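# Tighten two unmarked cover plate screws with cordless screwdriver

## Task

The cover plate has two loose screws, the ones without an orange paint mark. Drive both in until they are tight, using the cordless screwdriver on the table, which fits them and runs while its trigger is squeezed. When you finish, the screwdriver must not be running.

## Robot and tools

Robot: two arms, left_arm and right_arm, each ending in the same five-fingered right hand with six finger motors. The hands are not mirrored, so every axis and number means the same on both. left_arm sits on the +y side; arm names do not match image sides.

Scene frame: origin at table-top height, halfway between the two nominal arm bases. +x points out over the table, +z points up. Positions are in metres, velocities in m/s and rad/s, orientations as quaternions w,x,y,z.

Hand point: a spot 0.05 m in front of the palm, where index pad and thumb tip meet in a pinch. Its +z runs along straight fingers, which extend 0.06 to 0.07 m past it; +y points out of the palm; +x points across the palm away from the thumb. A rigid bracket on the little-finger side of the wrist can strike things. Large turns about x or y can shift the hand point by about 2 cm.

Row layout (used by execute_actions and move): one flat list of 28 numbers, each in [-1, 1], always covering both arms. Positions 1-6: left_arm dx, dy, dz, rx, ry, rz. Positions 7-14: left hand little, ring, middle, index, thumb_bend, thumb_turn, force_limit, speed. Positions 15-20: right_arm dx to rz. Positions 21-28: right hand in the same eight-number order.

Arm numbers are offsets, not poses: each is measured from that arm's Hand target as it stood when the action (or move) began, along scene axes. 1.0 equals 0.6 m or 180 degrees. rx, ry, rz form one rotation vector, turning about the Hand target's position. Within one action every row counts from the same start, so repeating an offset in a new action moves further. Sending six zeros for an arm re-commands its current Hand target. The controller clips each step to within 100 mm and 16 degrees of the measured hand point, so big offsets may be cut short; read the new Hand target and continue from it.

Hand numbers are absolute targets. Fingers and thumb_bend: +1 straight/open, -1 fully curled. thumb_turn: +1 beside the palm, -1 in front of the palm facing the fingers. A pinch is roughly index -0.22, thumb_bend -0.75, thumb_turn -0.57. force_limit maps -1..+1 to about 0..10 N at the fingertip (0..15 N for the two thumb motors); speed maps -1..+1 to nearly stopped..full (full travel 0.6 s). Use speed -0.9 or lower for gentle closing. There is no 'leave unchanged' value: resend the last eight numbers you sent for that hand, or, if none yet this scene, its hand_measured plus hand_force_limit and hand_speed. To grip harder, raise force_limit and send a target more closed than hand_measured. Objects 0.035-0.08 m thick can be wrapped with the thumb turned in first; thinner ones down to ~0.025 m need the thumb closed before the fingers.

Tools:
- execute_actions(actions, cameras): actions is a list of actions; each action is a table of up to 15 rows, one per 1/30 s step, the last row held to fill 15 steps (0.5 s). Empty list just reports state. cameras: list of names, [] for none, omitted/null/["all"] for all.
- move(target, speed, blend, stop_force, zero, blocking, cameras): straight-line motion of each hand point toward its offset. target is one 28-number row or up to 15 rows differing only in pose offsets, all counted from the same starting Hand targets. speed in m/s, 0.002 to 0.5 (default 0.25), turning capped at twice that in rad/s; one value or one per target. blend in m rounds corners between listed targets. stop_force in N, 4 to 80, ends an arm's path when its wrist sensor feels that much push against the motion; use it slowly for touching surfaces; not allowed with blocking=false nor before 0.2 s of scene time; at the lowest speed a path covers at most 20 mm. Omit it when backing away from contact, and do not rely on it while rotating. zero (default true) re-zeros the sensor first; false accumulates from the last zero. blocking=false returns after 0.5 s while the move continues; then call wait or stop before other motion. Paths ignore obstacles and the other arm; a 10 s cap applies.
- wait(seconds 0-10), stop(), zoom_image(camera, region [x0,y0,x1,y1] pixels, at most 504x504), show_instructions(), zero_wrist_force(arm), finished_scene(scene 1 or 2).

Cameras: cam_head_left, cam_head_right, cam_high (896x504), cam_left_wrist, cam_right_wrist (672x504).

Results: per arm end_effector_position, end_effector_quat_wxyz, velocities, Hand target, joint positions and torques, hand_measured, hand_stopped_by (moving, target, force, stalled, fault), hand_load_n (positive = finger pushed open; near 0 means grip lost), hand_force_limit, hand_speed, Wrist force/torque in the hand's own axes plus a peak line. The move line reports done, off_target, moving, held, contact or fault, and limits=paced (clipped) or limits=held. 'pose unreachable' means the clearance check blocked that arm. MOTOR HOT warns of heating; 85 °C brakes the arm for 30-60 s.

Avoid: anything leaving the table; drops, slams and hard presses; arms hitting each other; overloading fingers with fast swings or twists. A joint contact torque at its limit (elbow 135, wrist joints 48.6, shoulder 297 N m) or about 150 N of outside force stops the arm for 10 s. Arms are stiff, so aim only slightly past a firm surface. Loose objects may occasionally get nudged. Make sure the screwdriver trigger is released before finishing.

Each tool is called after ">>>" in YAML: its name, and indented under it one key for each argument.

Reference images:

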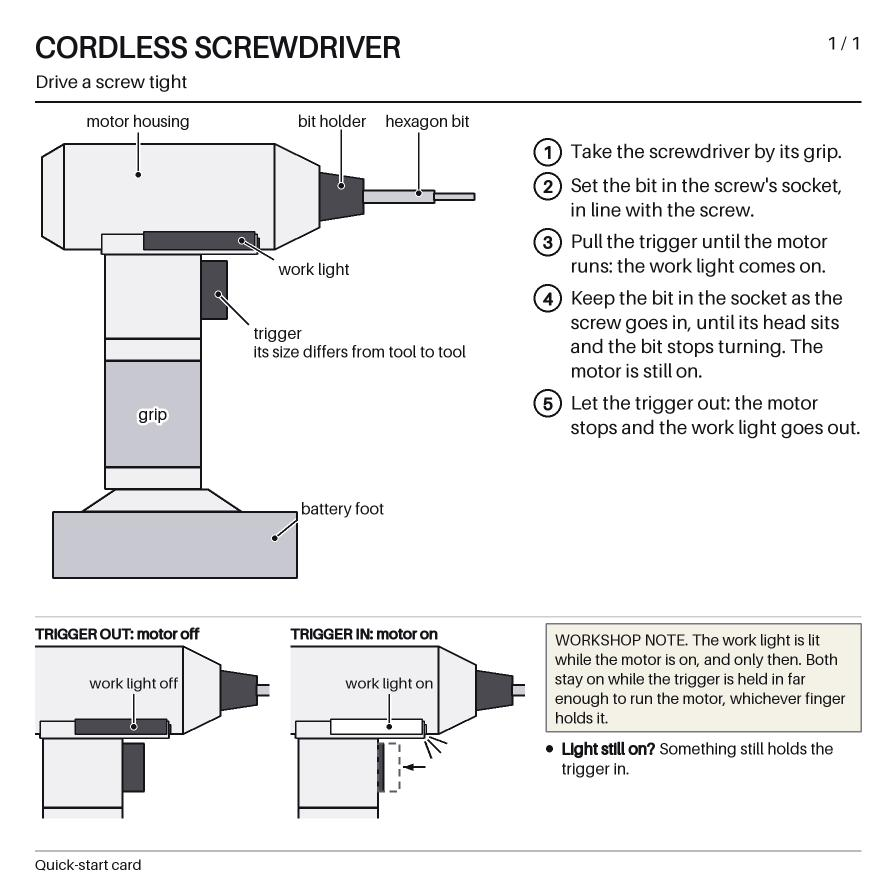

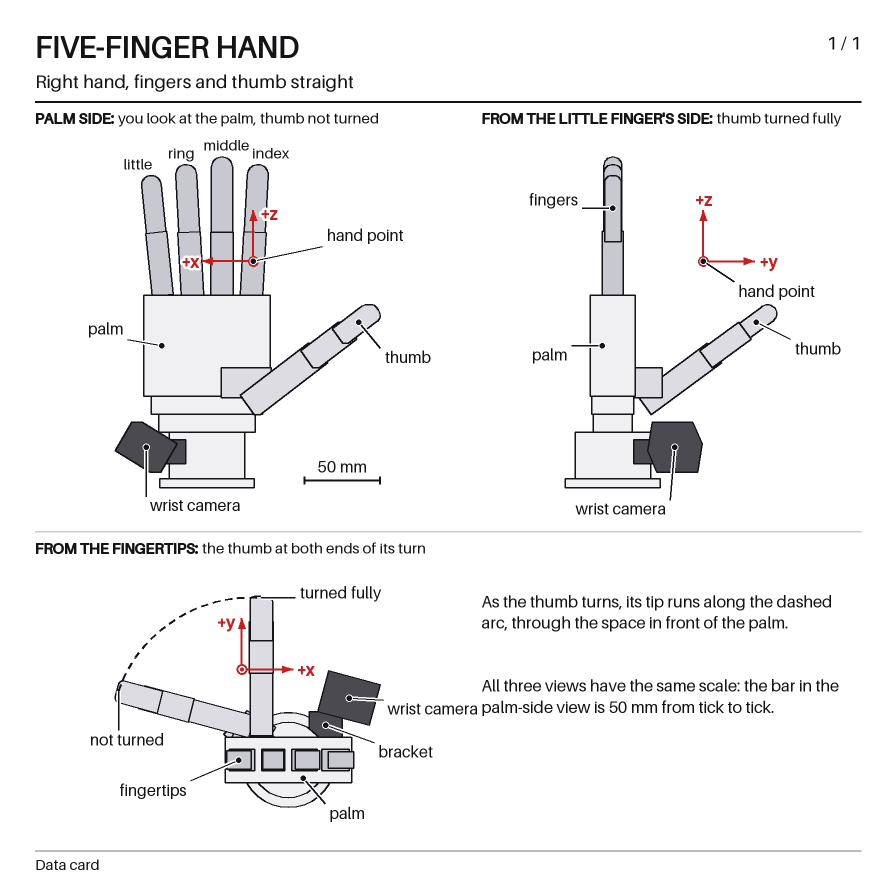

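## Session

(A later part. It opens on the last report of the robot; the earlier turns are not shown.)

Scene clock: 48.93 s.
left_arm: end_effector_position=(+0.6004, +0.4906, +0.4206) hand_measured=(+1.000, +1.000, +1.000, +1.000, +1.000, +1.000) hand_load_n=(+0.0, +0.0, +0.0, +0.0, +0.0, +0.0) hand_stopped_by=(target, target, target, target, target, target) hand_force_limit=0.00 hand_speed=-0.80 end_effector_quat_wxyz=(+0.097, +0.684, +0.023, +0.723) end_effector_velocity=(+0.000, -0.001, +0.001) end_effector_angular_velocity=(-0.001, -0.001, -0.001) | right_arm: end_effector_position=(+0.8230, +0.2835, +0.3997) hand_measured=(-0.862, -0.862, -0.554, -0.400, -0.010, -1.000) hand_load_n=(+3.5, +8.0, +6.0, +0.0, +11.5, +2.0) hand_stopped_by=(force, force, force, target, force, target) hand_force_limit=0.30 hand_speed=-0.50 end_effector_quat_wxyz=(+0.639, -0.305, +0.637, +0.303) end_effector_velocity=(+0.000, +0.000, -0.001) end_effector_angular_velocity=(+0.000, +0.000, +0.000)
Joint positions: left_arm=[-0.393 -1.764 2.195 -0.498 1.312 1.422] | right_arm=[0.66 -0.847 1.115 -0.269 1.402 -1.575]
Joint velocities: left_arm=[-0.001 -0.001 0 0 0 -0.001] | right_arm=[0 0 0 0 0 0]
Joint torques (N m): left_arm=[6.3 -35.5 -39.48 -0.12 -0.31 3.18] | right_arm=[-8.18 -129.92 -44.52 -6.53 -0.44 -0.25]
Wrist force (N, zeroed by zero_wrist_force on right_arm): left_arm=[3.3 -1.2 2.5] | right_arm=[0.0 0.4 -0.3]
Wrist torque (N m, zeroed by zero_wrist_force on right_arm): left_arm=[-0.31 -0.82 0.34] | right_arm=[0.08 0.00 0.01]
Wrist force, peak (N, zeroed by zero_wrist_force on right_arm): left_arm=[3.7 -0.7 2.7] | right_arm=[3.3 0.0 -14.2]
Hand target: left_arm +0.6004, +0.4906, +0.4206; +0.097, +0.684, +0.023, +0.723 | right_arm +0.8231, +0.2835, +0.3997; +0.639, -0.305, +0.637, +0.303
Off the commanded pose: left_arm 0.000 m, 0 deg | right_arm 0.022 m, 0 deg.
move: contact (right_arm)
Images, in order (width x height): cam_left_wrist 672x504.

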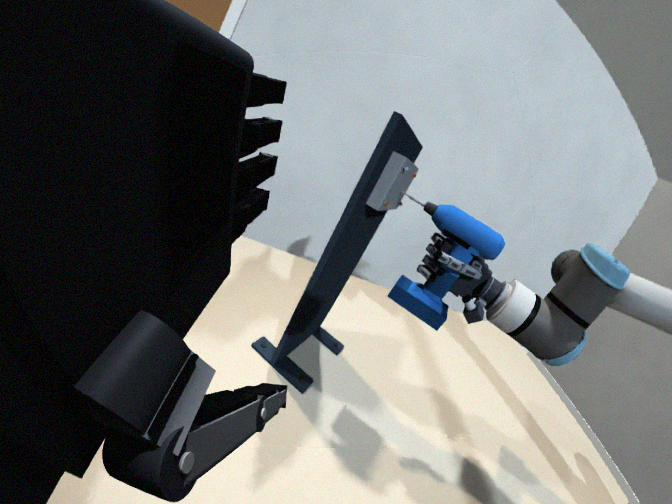

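>>> move:
  target:
    - [0,0,0,0,0,0,1,1,1,1,1,1,0,-0.8,-0.021,-0.0259,0,0,0,0,-1,-1,-1,-0.4,-1,-1,0.3,-0.5]
    - [0,0,0,0,0,0,1,1,1,1,1,1,0,-0.8,-0.0467,0.0149,0,0,0,0,-1,-1,-1,-0.4,-1,-1,0.3,-0.5]
    - [0,0,0,0,0,0,1,1,1,1,1,1,0,-0.8,-0.0399,0.0235,0,0,0,0,-1,-1,-1,-0.4,-1,-1,0.3,-0.5]
  speed: 0.04
  cameras: []

>>> move:
  target: [0,0,0,0,0,0,1,1,1,1,1,1,0,-0.8,0.0147,0.0181,0,0,0,0,-1,-1,-1,-0.4,-1,-1,0.3,-0.5]
  speed: 0.005
  stop_force: 4
  cameras: []

Scene clock: 51.40 s.
left_arm: end_effector_position=(+0.6004, +0.4906, +0.4206) hand_measured=(+1.000, +1.000, +1.000, +1.000, +1.000, +1.000) hand_load_n=(+0.0, +0.0, +0.0, +0.0, +0.0, +0.0) hand_stopped_by=(target, target, target, target, target, target) hand_force_limit=0.00 hand_speed=-0.80 end_effector_quat_wxyz=(+0.097, +0.684, +0.023, +0.723) end_effector_velocity=(+0.000, -0.001, +0.001) end_effector_angular_velocity=(+0.000, -0.001, -0.001) | right_arm: end_effector_position=(+0.7991, +0.2975, +0.3996) hand_measured=(-0.862, -0.862, -0.554, -0.400, -0.010, -1.000) hand_load_n=(+3.0, +8.0, +6.5, +0.0, +11.5, +2.0) hand_stopped_by=(force, force, force, target, force, target) hand_force_limit=0.30 hand_speed=-0.50 end_effector_quat_wxyz=(+0.639, -0.305, +0.637, +0.303) end_effector_velocity=(-0.001, -0.001, +0.000) end_effector_angular_velocity=(+0.001, -0.001, +0.000)
Joint positions: left_arm=[-0.393 -1.764 2.195 -0.498 1.312 1.422] | right_arm=[0.688 -0.853 1.126 -0.273 1.43 -1.575]
Joint velocities: left_arm=[-0.001 -0.001 0 0 0 0] | right_arm=[0 -0.002 0.004 -0.004 0 0]
Joint torques (N m): left_arm=[3.82 -35.04 -37.86 -0.22 -0.32 3.58] | right_arm=[12.19 -126.73 -44.05 -6.99 1.72 -1.41]
Wrist force (N, zeroed by zero_wrist_force on right_arm): left_arm=[3.1 -0.9 2.5] | right_arm=[0.0 0.2 -0.7]
Wrist torque (N m, zeroed by zero_wrist_force on right_arm): left_arm=[-0.27 -0.79 0.33] | right_arm=[0.07 0.00 0.01]
Wrist force, peak (N, zeroed by zero_wrist_force on right_arm): left_arm=[3.8 -1.0 2.4] | right_arm=[0.3 1.5 -0.8]
Hand target: left_arm +0.6004, +0.4906, +0.4206; +0.097, +0.684, +0.023, +0.723 | right_arm +0.7991, +0.2975, +0.3997; +0.639, -0.305, +0.637, +0.303
Off the commanded pose: left_arm 0.000 m, 0 deg | right_arm 0.000 m, 0 deg.
move: done
No camera images: "cameras" was empty.

Scene clock: 52.90 s.
left_arm: end_effector_position=(+0.6004, +0.4906, +0.4206) hand_measured=(+1.000, +1.000, +1.000, +1.000, +1.000, +1.000) hand_load_n=(+0.0, +0.0, +0.0, +0.0, +0.0, +0.0) hand_stopped_by=(target, target, target, target, target, target) hand_force_limit=0.00 hand_speed=-0.80 end_effector_quat_wxyz=(+0.097, +0.684, +0.023, +0.723) end_effector_velocity=(+0.000, +0.001, +0.000) end_effector_angular_velocity=(+0.000, +0.000, +0.001) | right_arm: end_effector_position=(+0.8007, +0.2995, +0.3997) hand_measured=(-0.862, -0.862, -0.554, -0.400, -0.010, -1.000) hand_load_n=(+3.0, +8.0, +6.0, +0.0, +11.5, +2.0) hand_stopped_by=(force, force, force, target, force, target) hand_force_limit=0.30 hand_speed=-0.50 end_effector_quat_wxyz=(+0.639, -0.305, +0.637, +0.303) end_effector_velocity=(+0.000, +0.000, +0.000) end_effector_angular_velocity=(+0.000, +0.000, +0.000)
Joint positions: left_arm=[-0.393 -1.764 2.195 -0.498 1.312 1.422] | right_arm=[0.688 -0.849 1.118 -0.27 1.43 -1.575]
Joint velocities: left_arm=[0.001 -0.001 0 0 0 0] | right_arm=[0 0 0 0 0 0]
Joint torques (N m): left_arm=[4.48 -34.92 -37.77 -0.56 -0.26 2.9] | right_arm=[4.31 -129.16 -45.66 -6.74 0.09 -1.36]
Wrist force (N, zeroed by zero_wrist_force on right_arm): left_arm=[3.1 -0.5 2.3] | right_arm=[0.4 0.2 -2.3]
Wrist torque (N m, zeroed by zero_wrist_force on right_arm): left_arm=[-0.20 -0.78 0.34] | right_arm=[0.09 -0.06 0.02]
Wrist force, peak (N, zeroed by zero_wrist_force on right_arm): left_arm=[3.7 -1.1 2.3] | right_arm=[2.0 -0.6 -12.0]
Hand target: left_arm +0.6004, +0.4906, +0.4206; +0.097, +0.684, +0.023, +0.723 | right_arm +0.8007, +0.2995, +0.3997; +0.639, -0.305, +0.637, +0.303
Off the commanded pose: left_arm 0.000 m, 0 deg | right_arm 0.011 m, 0 deg.
move: contact (right_arm)
No camera images: "cameras" was empty.

>>> move:
  target:
    - [0,0,0,0,0,0,1,1,1,1,1,1,0,-0.8,-0.0157,-0.0194,0,0,0,0,-1,-1,-1,-0.4,-1,-1,0.3,-0.5]
    - [0,0,0,0,0,0,1,1,1,1,1,1,0,-0.8,-0.0015,-0.0309,0.0433,0,0,0,-1,-1,-1,-0.4,-1,-1,0.3,-0.5]
    - [0,0,0,0,0,0,1,1,1,1,1,1,0,-0.8,0.010,-0.0166,0.0433,0,0,0,-1,-1,-1,-0.4,-1,-1,0.3,-0.5]
  speed: 0.04
  cameras: ["cam_high","cam_left_wrist"]

>>> zoom_image:
  camera: "cam_high"
  region: [400, 120, 500, 210]

>>> zoom_image:
  camera: "cam_left_wrist"
  region: [340, 120, 480, 240]

>>> move:
  target: [0,0,0,0,0,0,1,1,1,1,1,1,0,-0.8,0.0147,0.0181,0,0,0,0,-1,-1,-1,-0.4,-1,-1,0.3,-0.5]
  speed: 0.005
  stop_force: 4
  cameras: []

Scene clock: 55.03 s.
left_arm: end_effector_position=(+0.6004, +0.4906, +0.4206) hand_measured=(+1.000, +1.000, +1.000, +1.000, +1.000, +1.000) hand_load_n=(+0.0, +0.0, +0.0, +0.0, +0.0, +0.0) hand_stopped_by=(target, target, target, target, target, target) hand_force_limit=0.00 hand_speed=-0.80 end_effector_quat_wxyz=(+0.097, +0.684, +0.023, +0.723) end_effector_velocity=(+0.000, +0.000, +0.001) end_effector_angular_velocity=(+0.000, -0.001, +0.000) | right_arm: end_effector_position=(+0.8068, +0.2895, +0.4256) hand_measured=(-0.862, -0.862, -0.554, -0.400, -0.010, -1.000) hand_load_n=(+2.5, +8.0, +6.0, +0.0, +11.5, +2.0) hand_stopped_by=(force, force, force, target, force, target) hand_force_limit=0.30 hand_speed=-0.50 end_effector_quat_wxyz=(+0.639, -0.305, +0.637, +0.303) end_effector_velocity=(-0.001, -0.001, -0.001) end_effector_angular_velocity=(+0.000, +0.000, +0.000)
Joint positions: left_arm=[-0.393 -1.764 2.195 -0.498 1.312 1.422] | right_arm=[0.676 -0.868 1.105 -0.237 1.418 -1.575]
Joint velocities: left_arm=[0 -0.001 0 0 0 0] | right_arm=[0 -0.002 0.004 -0.002 0 0]
Joint torques (N m): left_arm=[7.5 -33.35 -36.82 -0.79 -0.46 3.23] | right_arm=[13.31 -128.74 -44.11 -6.75 1.22 0.79]
Wrist force (N, zeroed by zero_wrist_force on right_arm): left_arm=[3.5 -0.7 2.5] | right_arm=[-0.2 0.3 -0.6]
Wrist torque (N m, zeroed by zero_wrist_force on right_arm): left_arm=[-0.23 -0.84 0.36] | right_arm=[0.09 0.03 0.00]
Wrist force, peak (N, zeroed by zero_wrist_force on right_arm): left_arm=[3.6 -0.8 2.7] | right_arm=[0.7 0.3 -2.7]
Hand target: left_arm +0.6004, +0.4906, +0.4206; +0.097, +0.684, +0.023, +0.723 | right_arm +0.8067, +0.2896, +0.4256; +0.639, -0.305, +0.637, +0.303
Off the commanded pose: left_arm 0.000 m, 0 deg | right_arm 0.000 m, 0 deg.
move: done
Images, in order (width x height): cam_high 896x504, cam_left_wrist 672x504.

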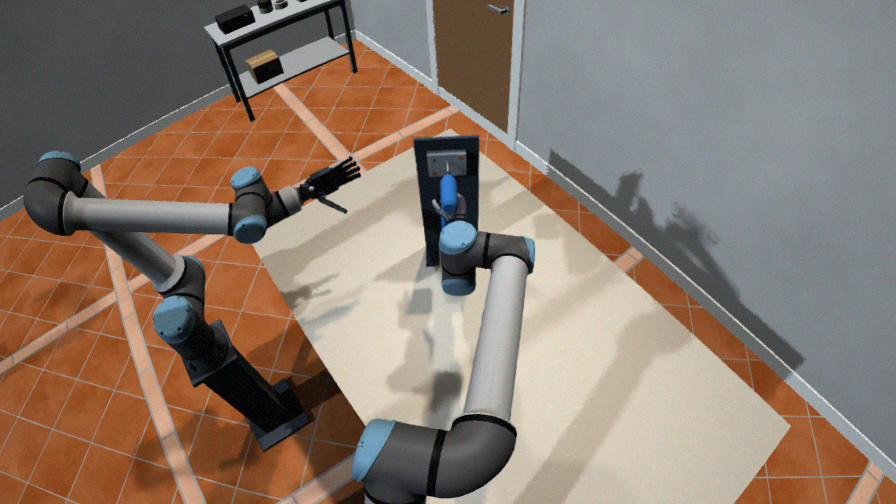

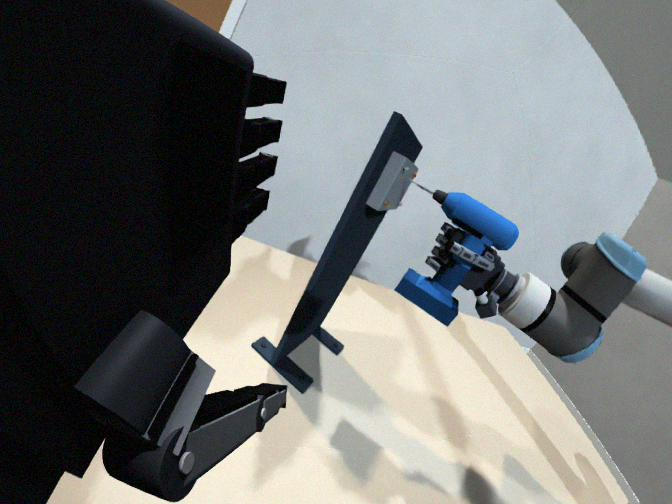

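Scaled by 5.040.

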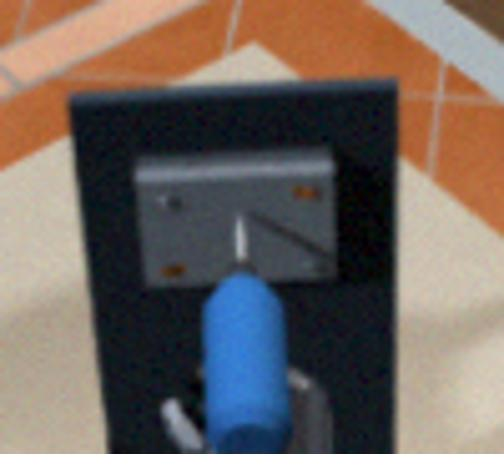

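Scaled by 3.600 from the camera's 672x504 image, which has a finer 960x720 frame.

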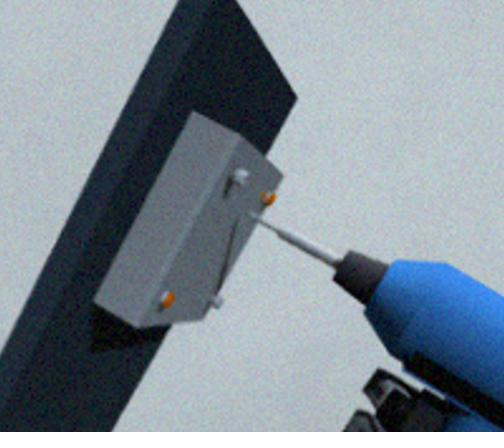

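Scene clock: 56.93 s.
left_arm: end_effector_position=(+0.6004, +0.4906, +0.4206) hand_measured=(+1.000, +1.000, +1.000, +1.000, +1.000, +1.000) hand_load_n=(+0.0, +0.0, +0.0, +0.0, +0.0, +0.0) hand_stopped_by=(target, target, target, target, target, target) hand_force_limit=0.00 hand_speed=-0.80 end_effector_quat_wxyz=(+0.097, +0.684, +0.023, +0.723) end_effector_velocity=(+0.000, +0.000, +0.000) end_effector_angular_velocity=(+0.000, +0.000, +0.000) | right_arm: end_effector_position=(+0.8096, +0.2931, +0.4256) hand_measured=(-0.862, -0.862, -0.554, -0.400, -0.010, -1.000) hand_load_n=(+3.0, +8.0, +6.5, +0.0, +11.0, +2.0) hand_stopped_by=(force, force, force, target, force, target) hand_force_limit=0.30 hand_speed=-0.50 end_effector_quat_wxyz=(+0.639, -0.305, +0.637, +0.303) end_effector_velocity=(+0.000, +0.000, +0.001) end_effector_angular_velocity=(+0.001, -0.001, +0.000)
Joint positions: left_arm=[-0.393 -1.764 2.195 -0.498 1.312 1.422] | right_arm=[0.677 -0.86 1.091 -0.231 1.419 -1.575]
Joint velocities: left_arm=[0 0 0 0 0 0] | right_arm=[0 0 0 -0.001 0 0]
Joint torques (N m): left_arm=[9.28 -35.85 -36.32 -1.23 0.17 3.38] | right_arm=[3.74 -129.21 -45.03 -6.73 0 -0.7]
Wrist force (N, zeroed by zero_wrist_force on right_arm): left_arm=[2.9 -0.8 2.1] | right_arm=[0.4 0.0 -1.8]
Wrist torque (N m, zeroed by zero_wrist_force on right_arm): left_arm=[-0.23 -0.75 0.32] | right_arm=[0.07 -0.08 0.02]
Wrist force, peak (N, zeroed by zero_wrist_force on right_arm): left_arm=[3.4 -1.2 2.8] | right_arm=[1.9 -0.8 -11.5]
Hand target: left_arm +0.6004, +0.4906, +0.4206; +0.097, +0.684, +0.023, +0.723 | right_arm +0.8096, +0.2931, +0.4256; +0.639, -0.305, +0.637, +0.303
Off the commanded pose: left_arm 0.000 m, 0 deg | right_arm 0.009 m, 0 deg.
move: contact (right_arm)
No camera images: "cameras" was empty.

>>> move:
  target:
    - [0,0,0,0,0,0,1,1,1,1,1,1,0,-0.8,-0.021,-0.0259,0,0,0,0,-1,-1,-1,-0.4,-1,-1,0.3,-0.5]
    - [0,0,0,0,0,0,1,1,1,1,1,1,0,-0.8,-0.0527,-0.0032,0.0217,0,0,0.0183,-1,-1,-1,-0.4,-1,-1,0.3,-0.5]
  speed: 0.04
  cameras: ["cam_left_wrist"]

>>> zoom_image:
  camera: "cam_left_wrist"
  region: [360, 130, 450, 230]

Scene clock: 59.00 s.
left_arm: end_effector_position=(+0.6004, +0.4906, +0.4206) hand_measured=(+1.000, +1.000, +1.000, +1.000, +1.000, +1.000) hand_load_n=(+0.0, +0.0, +0.0, +0.0, +0.0, +0.0) hand_stopped_by=(target, target, target, target, target, target) hand_force_limit=0.00 hand_speed=-0.80 end_effector_quat_wxyz=(+0.097, +0.684, +0.023, +0.723) end_effector_velocity=(+0.000, +0.000, +0.001) end_effector_angular_velocity=(-0.002, -0.001, +0.000) | right_arm: end_effector_position=(+0.7778, +0.2913, +0.4388) hand_measured=(-0.862, -0.862, -0.554, -0.400, -0.010, -1.000) hand_load_n=(+2.5, +8.0, +6.5, +0.0, +11.5, +2.0) hand_stopped_by=(force, force, force, target, force, target) hand_force_limit=0.30 hand_speed=-0.50 end_effector_quat_wxyz=(+0.630, -0.324, +0.628, +0.321) end_effector_velocity=(+0.001, -0.001, -0.001) end_effector_angular_velocity=(+0.000, +0.000, -0.005)
Joint positions: left_arm=[-0.393 -1.764 2.195 -0.498 1.312 1.422] | right_arm=[0.683 -0.897 1.129 -0.234 1.367 -1.575]
Joint velocities: left_arm=[0 -0.001 0 0 0 -0.001] | right_arm=[0 0 0.002 -0.002 0.005 0]
Joint torques (N m): left_arm=[5.3 -33.32 -34.69 -1.42 -0.26 3.33] | right_arm=[-5.84 -120.86 -44.34 -6.83 1.99 1.61]
Wrist force (N, zeroed by zero_wrist_force on right_arm): left_arm=[3.4 -0.7 2.7] | right_arm=[0.2 -0.1 -0.5]
Wrist torque (N m, zeroed by zero_wrist_force on right_arm): left_arm=[-0.26 -0.84 0.36] | right_arm=[0.02 -0.05 0.01]
Wrist force, peak (N, zeroed by zero_wrist_force on right_arm): left_arm=[3.7 -0.6 2.5] | right_arm=[0.1 0.2 -1.9]
Hand target: left_arm +0.6004, +0.4906, +0.4206; +0.097, +0.684, +0.023, +0.723 | right_arm +0.7780, +0.2912, +0.4386; +0.630, -0.324, +0.628, +0.321
Off the commanded pose: left_arm 0.000 m, 0 deg | right_arm 0.000 m, 0 deg.
move: done
Images, in order (width x height): cam_left_wrist 672x504.

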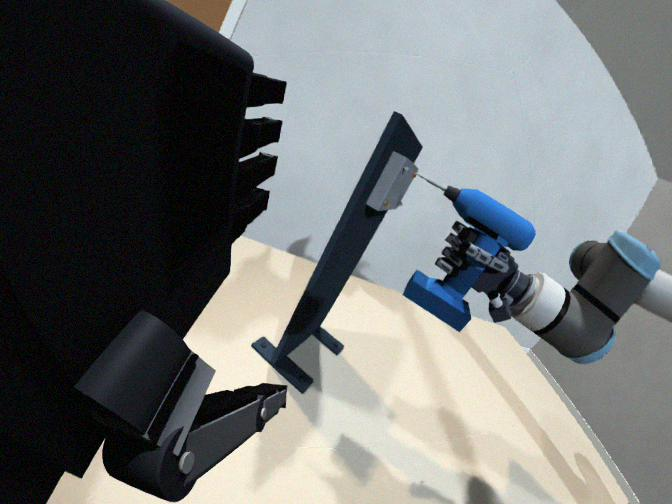

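Scaled by 5.040 from the camera's 672x504 image, which has a finer 960x720 frame.

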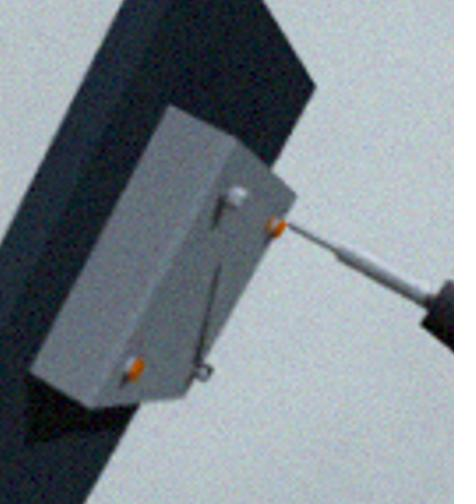

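>>> move:
  target: [0,0,0,0,0,0,1,1,1,1,1,1,0,-0.8,0.0146,0.0203,0,0,0,0,-1,-1,-1,-0.4,-1,-1,0.3,-0.5]
  speed: 0.005
  stop_force: 4
  cameras: ["cam_high"]

>>> zoom_image:
  camera: "cam_high"
  region: [420, 140, 480, 190]

Scene clock: 63.20 s.
left_arm: end_effector_position=(+0.6004, +0.4906, +0.4206) hand_measured=(+1.000, +1.000, +1.000, +1.000, +1.000, +1.000) hand_load_n=(+0.0, +0.0, +0.0, +0.0, +0.5, +0.0) hand_stopped_by=(target, target, target, target, target, target) hand_force_limit=0.00 hand_speed=-0.80 end_effector_quat_wxyz=(+0.097, +0.684, +0.023, +0.723) end_effector_velocity=(+0.000, -0.001, +0.000) end_effector_angular_velocity=(+0.001, +0.000, -0.001) | right_arm: end_effector_position=(+0.7868, +0.3034, +0.4386) hand_measured=(-0.862, -0.862, -0.554, -0.400, -0.010, -1.000) hand_load_n=(+3.0, +8.0, +6.0, +0.0, +11.0, +2.0) hand_stopped_by=(force, force, force, target, force, target) hand_force_limit=0.30 hand_speed=-0.50 end_effector_quat_wxyz=(+0.630, -0.324, +0.628, +0.321) end_effector_velocity=(+0.000, +0.000, +0.000) end_effector_angular_velocity=(-0.001, +0.001, +0.000)
Joint positions: left_arm=[-0.393 -1.764 2.195 -0.498 1.312 1.422] | right_arm=[0.686 -0.87 1.083 -0.215 1.37 -1.575]
Joint velocities: left_arm=[-0.001 0 0 0 0 0.001] | right_arm=[0 0 0 0.001 0 0]
Joint torques (N m): left_arm=[5.53 -36 -34.64 -1.71 0.18 3.18] | right_arm=[11 -128.99 -44.52 -6.6 1.38 -0.35]
Wrist force (N, zeroed by zero_wrist_force on right_arm): left_arm=[3.4 -0.8 2.4] | right_arm=[0.1 0.0 -0.5]
Wrist torque (N m, zeroed by zero_wrist_force on right_arm): left_arm=[-0.25 -0.83 0.35] | right_arm=[0.04 -0.02 0.00]
Wrist force, peak (N, zeroed by zero_wrist_force on right_arm): left_arm=[3.8 -0.5 2.7] | right_arm=[0.2 0.8 -0.5]
Hand target: left_arm +0.6004, +0.4906, +0.4206; +0.097, +0.684, +0.023, +0.723 | right_arm +0.7868, +0.3034, +0.4387; +0.630, -0.324, +0.628, +0.321
Off the commanded pose: left_arm 0.000 m, 0 deg | right_arm 0.000 m, 0 deg.
move: done
Images, in order (width x height): cam_high 896x504.

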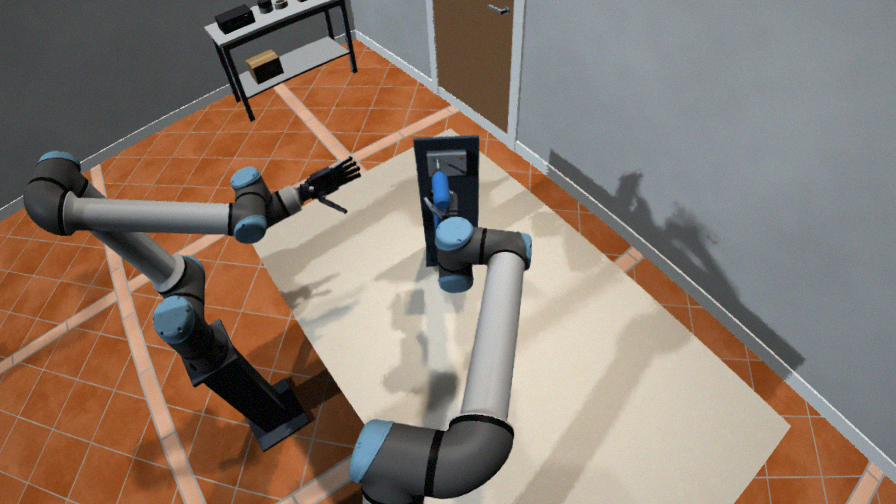

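Scaled by 8.400.

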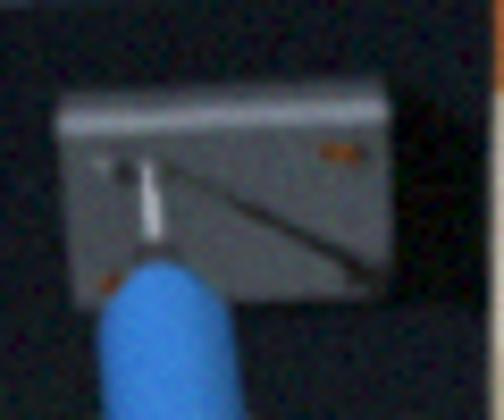

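>>> move:
  target: [0,0,0,0,0,0,1,1,1,1,1,1,0,-0.8,-0.0216,0.0156,0,0,0,0,-1,-1,-1,-0.4,-1,-1,0.3,-0.5]
  speed: 0.004
  stop_force: 4
  cameras: ["cam_left_wrist"]

>>> zoom_image:
  camera: "cam_left_wrist"
  region: [380, 140, 440, 200]

Scene clock: 67.93 s.
left_arm: end_effector_position=(+0.6004, +0.4906, +0.4206) hand_measured=(+1.000, +1.000, +1.000, +1.000, +1.000, +1.000) hand_load_n=(+0.0, +0.0, +0.0, +0.0, +0.0, +0.0) hand_stopped_by=(target, target, target, target, target, target) hand_force_limit=0.00 hand_speed=-0.80 end_effector_quat_wxyz=(+0.097, +0.684, +0.023, +0.723) end_effector_velocity=(+0.000, +0.001, +0.000) end_effector_angular_velocity=(+0.000, +0.000, +0.001) | right_arm: end_effector_position=(+0.7737, +0.3127, +0.4387) hand_measured=(-0.862, -0.864, -0.554, -0.400, -0.010, -1.000) hand_load_n=(+0.0, +2.5, +6.5, +0.0, +11.0, +1.5) hand_stopped_by=(force, force, force, target, force, target) hand_force_limit=0.30 hand_speed=-0.50 end_effector_quat_wxyz=(+0.630, -0.324, +0.628, +0.321) end_effector_velocity=(+0.000, +0.000, -0.001) end_effector_angular_velocity=(-0.001, +0.001, +0.000)
Joint positions: left_arm=[-0.393 -1.764 2.195 -0.498 1.312 1.422] | right_arm=[0.703 -0.87 1.084 -0.215 1.387 -1.575]
Joint velocities: left_arm=[0.001 -0.001 0 0 0 0] | right_arm=[0 0.001 0 0 0 0]
Joint torques (N m): left_arm=[5.4 -32.93 -32.74 -2.02 0.03 2.8] | right_arm=[-0.3 -118.97 -55.55 -6.37 -0.8 -0.7]
Wrist force (N, zeroed by zero_wrist_force on right_arm): left_arm=[3.5 -0.7 2.3] | right_arm=[0.3 0.6 -0.1]
Wrist torque (N m, zeroed by zero_wrist_force on right_arm): left_arm=[-0.23 -0.84 0.36] | right_arm=[0.10 -0.06 0.04]
Wrist force, peak (N, zeroed by zero_wrist_force on right_arm): left_arm=[3.8 -0.9 2.7] | right_arm=[-1.1 -1.9 -0.6]
Hand target: left_arm +0.6004, +0.4906, +0.4206; +0.097, +0.684, +0.023, +0.723 | right_arm +0.7738, +0.3127, +0.4387; +0.630, -0.324, +0.628, +0.321
Off the commanded pose: left_arm 0.000 m, 0 deg | right_arm 0.000 m, 0 deg.
move: done
Images, in order (width x height): cam_left_wrist 672x504.

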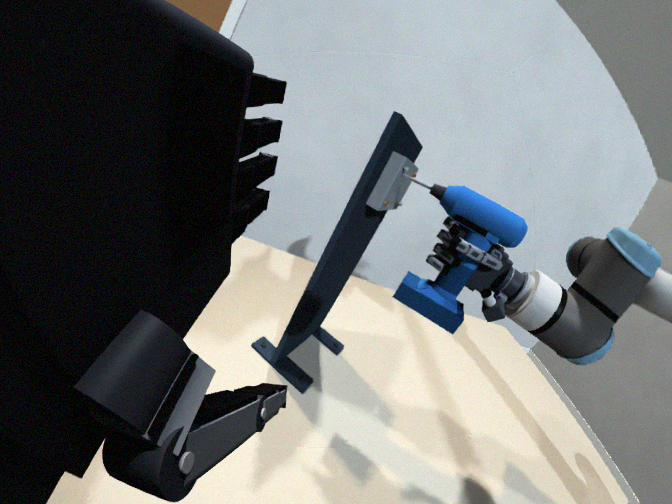

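Scaled by 8.400 from the camera's 672x504 image, which has a finer 960x720 frame.

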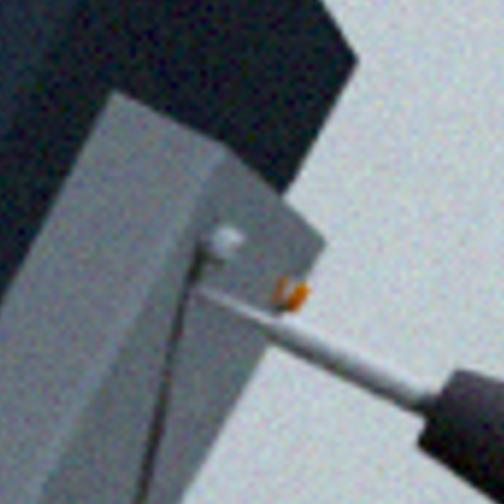

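>>> wait:
  seconds: 0
  cameras: ["cam_high"]

>>> zoom_image:
  camera: "cam_high"
  region: [420, 140, 480, 190]

Scene clock: 68.37 s.
left_arm: end_effector_position=(+0.6004, +0.4906, +0.4206) hand_measured=(+1.000, +1.000, +1.000, +1.000, +1.000, +1.000) hand_load_n=(+0.0, +0.0, +0.0, +0.0, +0.0, +0.0) hand_stopped_by=(target, target, target, target, target, target) hand_force_limit=0.00 hand_speed=-0.80 end_effector_quat_wxyz=(+0.097, +0.684, +0.023, +0.723) end_effector_velocity=(+0.000, +0.000, +0.001) end_effector_angular_velocity=(-0.001, -0.001, +0.001) | right_arm: end_effector_position=(+0.7737, +0.3127, +0.4387) hand_measured=(-0.862, -0.864, -0.554, -0.400, -0.010, -1.000) hand_load_n=(+0.0, +2.5, +6.5, +0.0, +11.0, +1.5) hand_stopped_by=(force, force, force, target, force, target) hand_force_limit=0.30 hand_speed=-0.50 end_effector_quat_wxyz=(+0.630, -0.324, +0.628, +0.321) end_effector_velocity=(+0.000, +0.000, -0.001) end_effector_angular_velocity=(-0.001, +0.001, +0.000)
Joint positions: left_arm=[-0.393 -1.764 2.195 -0.498 1.312 1.422] | right_arm=[0.703 -0.87 1.084 -0.215 1.387 -1.575]
Joint velocities: left_arm=[0 -0.001 0 -0.001 0 0] | right_arm=[0 0 0 0.001 0 0]
Joint torques (N m): left_arm=[4.38 -33.59 -31.95 -2.58 0.18 3.15] | right_arm=[-11.37 -114.11 -55.69 -6.4 -1.07 -0.6]
Wrist force (N, zeroed by zero_wrist_force on right_arm): left_arm=[3.3 -0.7 2.1] | right_arm=[0.3 0.2 -0.4]
Wrist torque (N m, zeroed by zero_wrist_force on right_arm): left_arm=[-0.22 -0.80 0.35] | right_arm=[0.06 -0.06 0.02]
Wrist force, peak (N, zeroed by zero_wrist_force on right_arm): left_arm=[3.8 -0.8 2.6] | right_arm=[-0.3 0.4 -0.7]
Hand target: left_arm +0.6004, +0.4906, +0.4206; +0.097, +0.684, +0.023, +0.723 | right_arm +0.7738, +0.3127, +0.4387; +0.630, -0.324, +0.628, +0.321
Off the commanded pose: left_arm 0.000 m, 0 deg | right_arm 0.000 m, 0 deg.
Images, in order (width x height): cam_high 896x504.

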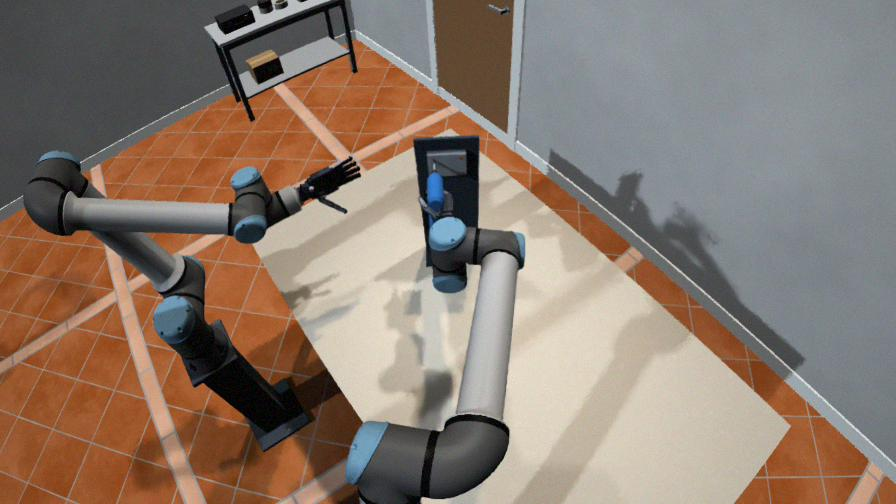

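Scaled by 8.400.

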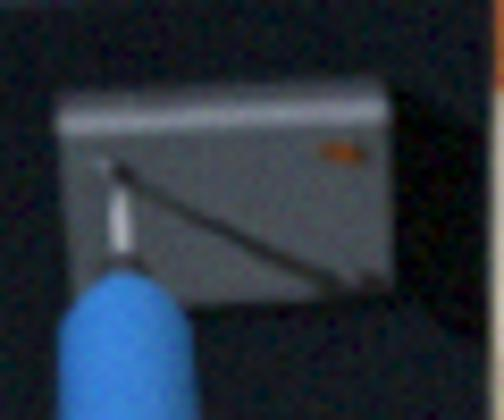

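>>> move:
  target: [0,0,0,0,0,0,1,1,1,1,1,1,0,-0.8,0,0,0.0133,0,0,0,-1,-1,-1,-0.4,-1,-1,0.3,-0.5]
  speed: 0.006
  stop_force: 4
  cameras: []

>>> move:
  target: [0,0,0,0,0,0,1,1,1,1,1,1,0,-0.8,-0.0189,0.0136,0,0,0,0,-1,-1,-1,-0.4,-1,-1,0.3,-0.5]
  speed: 0.004
  stop_force: 4
  cameras: ["cam_left_wrist"]

>>> zoom_image:
  camera: "cam_left_wrist"
  region: [380, 140, 440, 200]

Scene clock: 70.87 s.
left_arm: end_effector_position=(+0.6004, +0.4906, +0.4206) hand_measured=(+1.000, +1.000, +1.000, +1.000, +1.000, +1.000) hand_load_n=(+0.0, +0.0, +0.0, +0.0, +0.0, +0.0) hand_stopped_by=(target, target, target, target, target, target) hand_force_limit=0.00 hand_speed=-0.80 end_effector_quat_wxyz=(+0.097, +0.684, +0.023, +0.723) end_effector_velocity=(+0.000, +0.000, +0.000) end_effector_angular_velocity=(-0.002, +0.000, +0.001) | right_arm: end_effector_position=(+0.7738, +0.3127, +0.4467) hand_measured=(-0.862, -0.864, -0.554, -0.400, -0.010, -1.000) hand_load_n=(+0.0, +2.5, +6.5, +0.0, +11.0, +1.5) hand_stopped_by=(force, force, force, target, force, target) hand_force_limit=0.30 hand_speed=-0.50 end_effector_quat_wxyz=(+0.630, -0.324, +0.628, +0.321) end_effector_velocity=(+0.000, +0.000, +0.001) end_effector_angular_velocity=(+0.001, +0.000, +0.000)
Joint positions: left_arm=[-0.393 -1.764 2.195 -0.498 1.312 1.422] | right_arm=[0.702 -0.873 1.075 -0.203 1.387 -1.575]
Joint velocities: left_arm=[0.001 0 0 0 0 -0.002] | right_arm=[0 -0.001 0 0 0 0]
Joint torques (N m): left_arm=[10.24 -35.28 -30.03 -2.49 -0.47 2.69] | right_arm=[-14.42 -121.49 -45.53 -6.55 -0.98 0.9]
Wrist force (N, zeroed by zero_wrist_force on right_arm): left_arm=[3.3 -0.9 2.3] | right_arm=[0.3 0.2 -0.5]
Wrist torque (N m, zeroed by zero_wrist_force on right_arm): left_arm=[-0.26 -0.80 0.34] | right_arm=[0.08 -0.05 0.02]
Wrist force, peak (N, zeroed by zero_wrist_force on right_arm): left_arm=[3.7 -1.2 2.8] | right_arm=[0.0 0.0 -0.9]
Hand target: left_arm +0.6004, +0.4906, +0.4206; +0.097, +0.684, +0.023, +0.723 | right_arm +0.7738, +0.3127, +0.4466; +0.630, -0.324, +0.628, +0.321
Off the commanded pose: left_arm 0.000 m, 0 deg | right_arm 0.000 m, 0 deg.
move: done
No camera images: "cameras" was empty.

Scene clock: 73.83 s.
left_arm: end_effector_position=(+0.6004, +0.4906, +0.4206) hand_measured=(+1.000, +1.000, +1.000, +1.000, +1.000, +1.000) hand_load_n=(+0.0, +0.0, +0.0, +0.0, +0.0, +0.0) hand_stopped_by=(target, target, target, target, target, target) hand_force_limit=0.00 hand_speed=-0.80 end_effector_quat_wxyz=(+0.097, +0.684, +0.023, +0.723) end_effector_velocity=(+0.000, +0.000, +0.000) end_effector_angular_velocity=(+0.001, +0.000, +0.000) | right_arm: end_effector_position=(+0.7682, +0.3167, +0.4466) hand_measured=(-0.862, -0.864, -0.554, -0.400, -0.010, -1.000) hand_load_n=(+0.0, +4.0, +6.5, +0.5, +11.0, +1.5) hand_stopped_by=(force, force, force, target, force, target) hand_force_limit=0.30 hand_speed=-0.50 end_effector_quat_wxyz=(+0.630, -0.324, +0.628, +0.321) end_effector_velocity=(+0.000, +0.000, +0.000) end_effector_angular_velocity=(+0.000, +0.000, +0.000)
Joint positions: left_arm=[-0.393 -1.764 2.195 -0.498 1.312 1.422] | right_arm=[0.71 -0.873 1.075 -0.203 1.394 -1.575]
Joint velocities: left_arm=[0 0 0 -0.001 0 0.001] | right_arm=[0 0 0 0 0 0]
Joint torques (N m): left_arm=[8.18 -33.44 -30.86 -2.51 -0.55 3.03] | right_arm=[-10.59 -115.31 -49.28 -6.25 -2.57 -0.09]
Wrist force (N, zeroed by zero_wrist_force on right_arm): left_arm=[3.5 -1.0 2.4] | right_arm=[0.7 -3.3 -0.6]
Wrist torque (N m, zeroed by zero_wrist_force on right_arm): left_arm=[-0.28 -0.84 0.35] | right_arm=[0.35 0.03 0.11]
Wrist force, peak (N, zeroed by zero_wrist_force on right_arm): left_arm=[3.7 -0.5 2.4] | right_arm=[1.4 -4.2 -1.0]
Hand target: left_arm +0.6004, +0.4906, +0.4206; +0.097, +0.684, +0.023, +0.723 | right_arm +0.7682, +0.3167, +0.4466; +0.630, -0.324, +0.628, +0.321
Off the commanded pose: left_arm 0.000 m, 0 deg | right_arm 0.007 m, 0 deg.
move: contact (right_arm)
Images, in order (width x height): cam_left_wrist 672x504.

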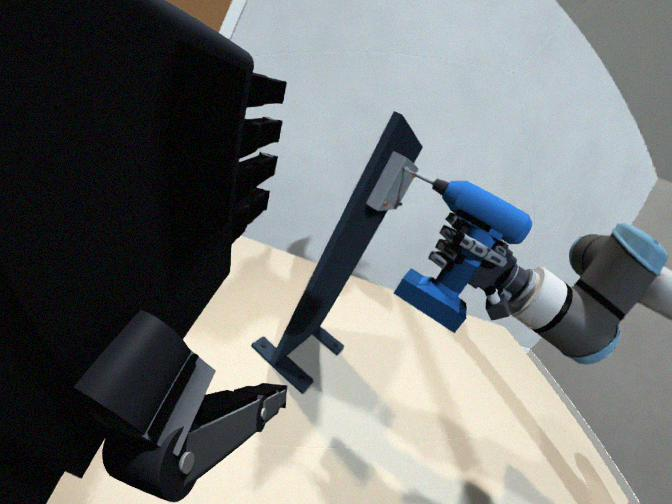

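Scaled by 8.400 from the camera's 672x504 image, which has a finer 960x720 frame.

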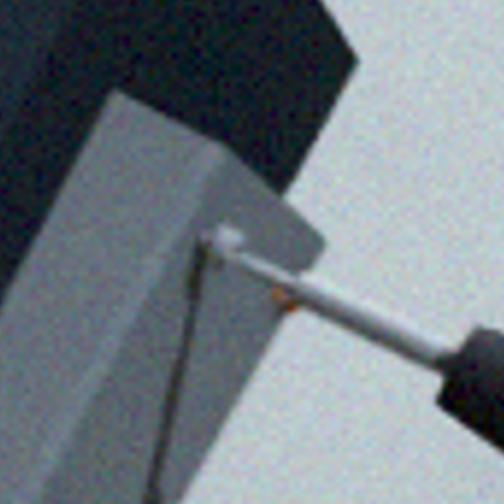

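>>> move:
  target:
    - [0,0,0,0,0,0,1,1,1,1,1,1,0,-0.8,0.00135,-0.00097,0,0,0,0,-1,-1,-1,-0.4,-1,-1,0.3,-0.5]
    - [0,0,0,0,0,0,1,1,1,1,1,1,0,-0.8,-0.0064,-0.0118,0,0,0,0,-1,-1,-1,-0.4,-1,-1,0.3,-0.5]
    - [0,0,0,0,0,0,1,1,1,1,1,1,0,-0.8,-0.0125,-0.0074,0.0008,0,0,0,-1,-1,-1,-0.4,-1,-1,0.3,-0.5]
  speed: 0.015
  cameras: []

>>> move:
  target: [0,0,0,0,0,0,1,1,1,1,1,1,0,-0.8,0.0097,0.0135,0,0,0,0,-1,-1,-1,-0.4,-1,-1,0.3,-0.5]
  speed: 0.004
  stop_force: 4
  cameras: ["cam_left_wrist"]

>>> zoom_image:
  camera: "cam_left_wrist"
  region: [380, 140, 440, 200]

Scene clock: 75.43 s.
left_arm: end_effector_position=(+0.6004, +0.4906, +0.4206) hand_measured=(+1.000, +1.000, +1.000, +1.000, +1.000, +1.000) hand_load_n=(+0.0, +0.0, +0.0, +0.0, +0.0, +0.0) hand_stopped_by=(target, target, target, target, target, target) hand_force_limit=0.00 hand_speed=-0.80 end_effector_quat_wxyz=(+0.097, +0.684, +0.023, +0.723) end_effector_velocity=(+0.000, +0.000, +0.000) end_effector_angular_velocity=(+0.000, -0.001, -0.001) | right_arm: end_effector_position=(+0.7606, +0.3123, +0.4472) hand_measured=(-0.862, -0.864, -0.554, -0.400, -0.010, -1.000) hand_load_n=(+0.0, +4.0, +6.5, -0.5, +11.0, +1.5) hand_stopped_by=(force, force, force, target, force, target) hand_force_limit=0.30 hand_speed=-0.50 end_effector_quat_wxyz=(+0.630, -0.324, +0.628, +0.321) end_effector_velocity=(+0.001, +0.000, -0.001) end_effector_angular_velocity=(+0.000, +0.000, +0.000)
Joint positions: left_arm=[-0.393 -1.764 2.195 -0.498 1.312 1.422] | right_arm=[0.712 -0.888 1.099 -0.212 1.396 -1.575]
Joint velocities: left_arm=[-0.001 -0.001 0 0 0 0] | right_arm=[0 0.002 0 -0.001 0 0]
Joint torques (N m): left_arm=[6.36 -34.24 -31.6 -3.01 -0.63 3.42] | right_arm=[-4 -107.66 -56.33 -2.54 0.24 0.45]
Wrist force (N, zeroed by zero_wrist_force on right_arm): left_arm=[3.5 -1.0 2.1] | right_arm=[0.2 0.2 -0.5]
Wrist torque (N m, zeroed by zero_wrist_force on right_arm): left_arm=[-0.26 -0.83 0.36] | right_arm=[0.07 -0.03 0.02]
Wrist force, peak (N, zeroed by zero_wrist_force on right_arm): left_arm=[3.7 -0.9 2.4] | right_arm=[0.7 -3.3 0.1]
Hand target: left_arm +0.6004, +0.4906, +0.4206; +0.097, +0.684, +0.023, +0.723 | right_arm +0.7607, +0.3123, +0.4471; +0.630, -0.324, +0.628, +0.321
Off the commanded pose: left_arm 0.000 m, 0 deg | right_arm 0.000 m, 0 deg.
move: done
No camera images: "cameras" was empty.

Scene clock: 76.97 s.
left_arm: end_effector_position=(+0.6004, +0.4906, +0.4206) hand_measured=(+1.000, +1.000, +1.000, +1.000, +1.000, +1.000) hand_load_n=(+0.0, +0.0, +0.0, +0.0, +0.0, +0.0) hand_stopped_by=(target, target, target, target, target, target) hand_force_limit=0.00 hand_speed=-0.80 end_effector_quat_wxyz=(+0.097, +0.684, +0.023, +0.723) end_effector_velocity=(+0.000, +0.000, +0.000) end_effector_angular_velocity=(+0.000, +0.000, +0.000) | right_arm: end_effector_position=(+0.7619, +0.3140, +0.4471) hand_measured=(-0.862, -0.864, -0.554, -0.400, -0.010, -1.000) hand_load_n=(+0.0, +4.0, +6.5, +0.0, +11.5, +1.5) hand_stopped_by=(force, force, force, target, force, target) hand_force_limit=0.30 hand_speed=-0.50 end_effector_quat_wxyz=(+0.630, -0.324, +0.628, +0.321) end_effector_velocity=(+0.000, +0.000, -0.001) end_effector_angular_velocity=(-0.001, +0.001, +0.000)
Joint positions: left_arm=[-0.393 -1.764 2.195 -0.498 1.312 1.422] | right_arm=[0.712 -0.884 1.093 -0.21 1.397 -1.575]
Joint velocities: left_arm=[0 0 0 0 0 0] | right_arm=[0 0.001 0 0 0 0]
Joint torques (N m): left_arm=[4.27 -33.13 -31.94 -2.72 0.22 2.61] | right_arm=[-3.38 -127.59 -45.64 -6.45 -0.23 -0.4]
Wrist force (N, zeroed by zero_wrist_force on right_arm): left_arm=[2.9 -0.8 2.1] | right_arm=[-0.1 0.5 -0.4]
Wrist torque (N m, zeroed by zero_wrist_force on right_arm): left_arm=[-0.24 -0.74 0.32] | right_arm=[0.11 0.01 0.01]
Wrist force, peak (N, zeroed by zero_wrist_force on right_arm): left_arm=[3.6 -0.9 2.4] | right_arm=[0.9 0.1 -6.0]
Hand target: left_arm +0.6004, +0.4906, +0.4206; +0.097, +0.684, +0.023, +0.723 | right_arm +0.7619, +0.3140, +0.4471; +0.630, -0.324, +0.628, +0.321
Off the commanded pose: left_arm 0.000 m, 0 deg | right_arm 0.008 m, 0 deg.
move: contact (right_arm)
Images, in order (width x height): cam_left_wrist 672x504.

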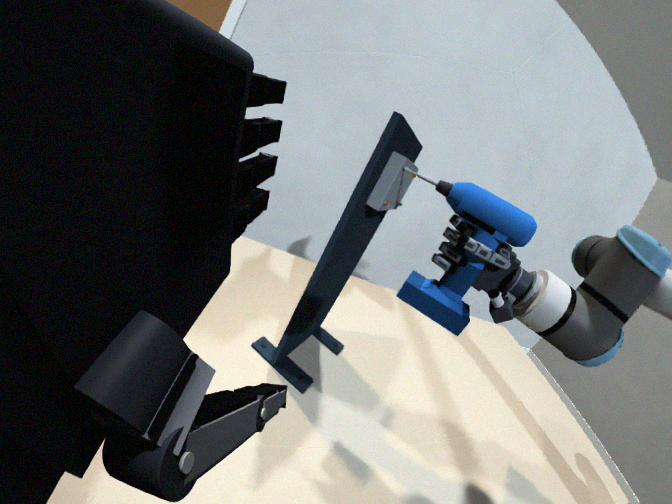

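Scaled by 8.400 from the camera's 672x504 image, which has a finer 960x720 frame.

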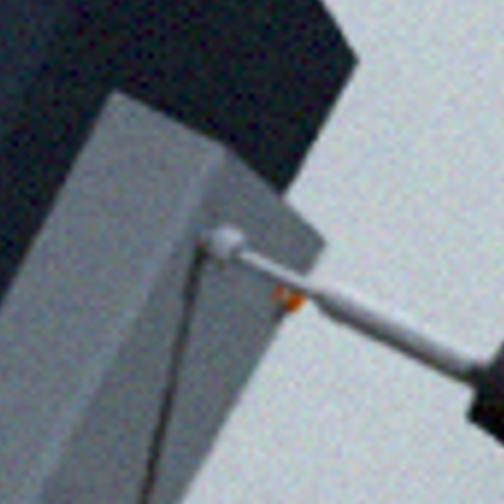

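>>> move:
  target:
    - [0,0,0,0,0,0,1,1,1,1,1,1,0,-0.8,0.000389,0.000541,0.000833,0,0,0,-1,-1,-1,-0.4,-1,-1,0.3,-0.5]
    - [0,0,0,0,0,0,1,1,1,1,1,1,0,-0.8,0.000971,0.000122,0.000417,0,0,0,-1,-1,-1,-0.4,-1,-1,0.3,-0.5]
    - [0,0,0,0,0,0,1,1,1,1,1,1,0,-0.8,0.000971,0.000122,-0.000417,0,0,0,-1,-1,-1,-0.4,-1,-1,0.3,-0.5]
    - [0,0,0,0,0,0,1,1,1,1,1,1,0,-0.8,0.000389,0.000541,-0.000833,0,0,0,-1,-1,-1,-0.4,-1,-1,0.3,-0.5]
    - [0,0,0,0,0,0,1,1,1,1,1,1,0,-0.8,-0.000193,0.00096,-0.000417,0,0,0,-1,-1,-1,-0.4,-1,-1,0.3,-0.5]
    - [0,0,0,0,0,0,1,1,1,1,1,1,0,-0.8,-0.000193,0.00096,0.000417,0,0,0,-1,-1,-1,-0.4,-1,-1,0.3,-0.5]
    - [0,0,0,0,0,0,1,1,1,1,1,1,0,-0.8,0.000389,0.000541,0.001667,0,0,0,-1,-1,-1,-0.4,-1,-1,0.3,-0.5]
    - [0,0,0,0,0,0,1,1,1,1,1,1,0,-0.8,0.00135,-0.000151,0.001184,0,0,0,-1,-1,-1,-0.4,-1,-1,0.3,-0.5]
    - [0,0,0,0,0,0,1,1,1,1,1,1,0,-0.8,0.001742,-0.000433,0,0,0,0,-1,-1,-1,-0.4,-1,-1,0.3,-0.5]
    - [0,0,0,0,0,0,1,1,1,1,1,1,0,-0.8,0.00135,-0.000151,-0.001184,0,0,0,-1,-1,-1,-0.4,-1,-1,0.3,-0.5]
    - [0,0,0,0,0,0,1,1,1,1,1,1,0,-0.8,0.000389,0.000541,-0.001667,0,0,0,-1,-1,-1,-0.4,-1,-1,0.3,-0.5]
    - [0,0,0,0,0,0,1,1,1,1,1,1,0,-0.8,-0.000572,0.001233,-0.001184,0,0,0,-1,-1,-1,-0.4,-1,-1,0.3,-0.5]
    - [0,0,0,0,0,0,1,1,1,1,1,1,0,-0.8,-0.000964,0.001515,0,0,0,0,-1,-1,-1,-0.4,-1,-1,0.3,-0.5]
    - [0,0,0,0,0,0,1,1,1,1,1,1,0,-0.8,-0.000572,0.001233,0.001184,0,0,0,-1,-1,-1,-0.4,-1,-1,0.3,-0.5]
    - [0,0,0,0,0,0,1,1,1,1,1,1,0,-0.8,0.000389,0.000541,0,0,0,0,-1,-1,-1,-0.4,-1,-1,0.3,-0.5]
  speed: 0.003
  stop_force: 7
  cameras: []

Scene clock: 82.23 s.
left_arm: end_effector_position=(+0.6004, +0.4906, +0.4206) hand_measured=(+1.000, +1.000, +1.000, +1.000, +1.000, +1.000) hand_load_n=(+0.0, +0.0, +0.0, +0.0, +0.0, +0.0) hand_stopped_by=(target, target, target, target, target, target) hand_force_limit=0.00 hand_speed=-0.80 end_effector_quat_wxyz=(+0.097, +0.684, +0.023, +0.723) end_effector_velocity=(+0.000, +0.000, +0.001) end_effector_angular_velocity=(-0.001, -0.001, +0.000) | right_arm: end_effector_position=(+0.7621, +0.3143, +0.4471) hand_measured=(-0.862, -0.864, -0.554, -0.400, -0.010, -1.000) hand_load_n=(+0.0, +3.5, +6.0, +0.0, +11.0, +1.5) hand_stopped_by=(force, force, force, target, force, target) hand_force_limit=0.30 hand_speed=-0.50 end_effector_quat_wxyz=(+0.630, -0.324, +0.628, +0.321) end_effector_velocity=(+0.000, +0.000, -0.001) end_effector_angular_velocity=(+0.000, +0.000, +0.000)
Joint positions: left_arm=[-0.393 -1.764 2.195 -0.498 1.312 1.422] | right_arm=[0.712 -0.883 1.091 -0.209 1.397 -1.575]
Joint velocities: left_arm=[0 -0.001 0 0 0 -0.001] | right_arm=[0 0.001 0 0 0 0]
Joint torques (N m): left_arm=[6.38 -32.89 -32.87 -3.34 0.53 2.71] | right_arm=[-13.94 -108.77 -46.07 -2.47 0.72 -0.4]
Wrist force (N, zeroed by zero_wrist_force on right_arm): left_arm=[3.3 -0.4 2.1] | right_arm=[3.0 2.2 -0.5]
Wrist torque (N m, zeroed by zero_wrist_force on right_arm): left_arm=[-0.18 -0.80 0.36] | right_arm=[0.38 -0.46 0.25]
Wrist force, peak (N, zeroed by zero_wrist_force on right_arm): left_arm=[3.9 -0.8 2.4] | right_arm=[6.5 -1.2 -9.5]
Hand target: left_arm +0.6004, +0.4906, +0.4206; +0.097, +0.684, +0.023, +0.723 | right_arm +0.7621, +0.3143, +0.4471; +0.630, -0.324, +0.628, +0.321
Off the commanded pose: left_arm 0.000 m, 0 deg | right_arm 0.000 m, 0 deg.
move: done
No camera images: "cameras" was empty.

>>> move:
  target:
    - [0,0,0,0,0,0,1,1,1,1,1,1,0,-0.8,-0.0004,0.0003,-0.0006,0,0,0,-1,-1,-1,-0.4,-1,-1,0.3,-0.5]
    - [0,0,0,0,0,0,1,1,1,1,1,1,0,-0.8,0.0025,0.00436,-0.0006,0,0,0,-1,-1,-1,-0.4,-1,-1,0.3,-0.5]
  speed: 0.003
  stop_force: 5
  cameras: []

Scene clock: 84.20 s.
left_arm: end_effector_position=(+0.6004, +0.4906, +0.4206) hand_measured=(+1.000, +1.000, +1.000, +1.000, +1.000, +1.000) hand_load_n=(+0.0, +0.0, +0.0, +0.0, +0.0, +0.0) hand_stopped_by=(target, target, target, target, target, target) hand_force_limit=0.00 hand_speed=-0.80 end_effector_quat_wxyz=(+0.097, +0.684, +0.023, +0.723) end_effector_velocity=(+0.000, +0.000, +0.000) end_effector_angular_velocity=(-0.001, +0.001, +0.000) | right_arm: end_effector_position=(+0.7630, +0.3160, +0.4467) hand_measured=(-0.862, -0.864, -0.554, -0.400, -0.010, -1.000) hand_load_n=(+0.0, +3.5, +6.5, +0.0, +11.0, +1.0) hand_stopped_by=(force, force, force, target, force, target) hand_force_limit=0.30 hand_speed=-0.50 end_effector_quat_wxyz=(+0.630, -0.324, +0.628, +0.321) end_effector_velocity=(+0.000, +0.000, -0.001) end_effector_angular_velocity=(-0.001, +0.001, +0.000)
Joint positions: left_arm=[-0.393 -1.764 2.195 -0.498 1.312 1.422] | right_arm=[0.713 -0.88 1.086 -0.207 1.397 -1.575]
Joint velocities: left_arm=[-0.001 0.001 0 0 0 -0.001] | right_arm=[0 0.001 0 0.001 0 0]
Joint torques (N m): left_arm=[7.3 -30.77 -32.51 -3.5 0.05 2.52] | right_arm=[5.55 -127.55 -45.78 -6.59 0.22 -0.48]
Wrist force (N, zeroed by zero_wrist_force on right_arm): left_arm=[3.5 -0.5 2.2] | right_arm=[2.7 0.5 -3.4]
Wrist torque (N m, zeroed by zero_wrist_force on right_arm): left_arm=[-0.20 -0.83 0.37] | right_arm=[0.56 -0.48 0.26]
Wrist force, peak (N, zeroed by zero_wrist_force on right_arm): left_arm=[3.6 -0.9 2.7] | right_arm=[3.7 0.5 -8.2]
Hand target: left_arm +0.6004, +0.4906, +0.4206; +0.097, +0.684, +0.023, +0.723 | right_arm +0.7630, +0.3160, +0.4467; +0.630, -0.324, +0.628, +0.321
Off the commanded pose: left_arm 0.000 m, 0 deg | right_arm 0.001 m, 0 deg.
move: contact (right_arm); path passed 1 of 2 targets
No camera images: "cameras" was empty.


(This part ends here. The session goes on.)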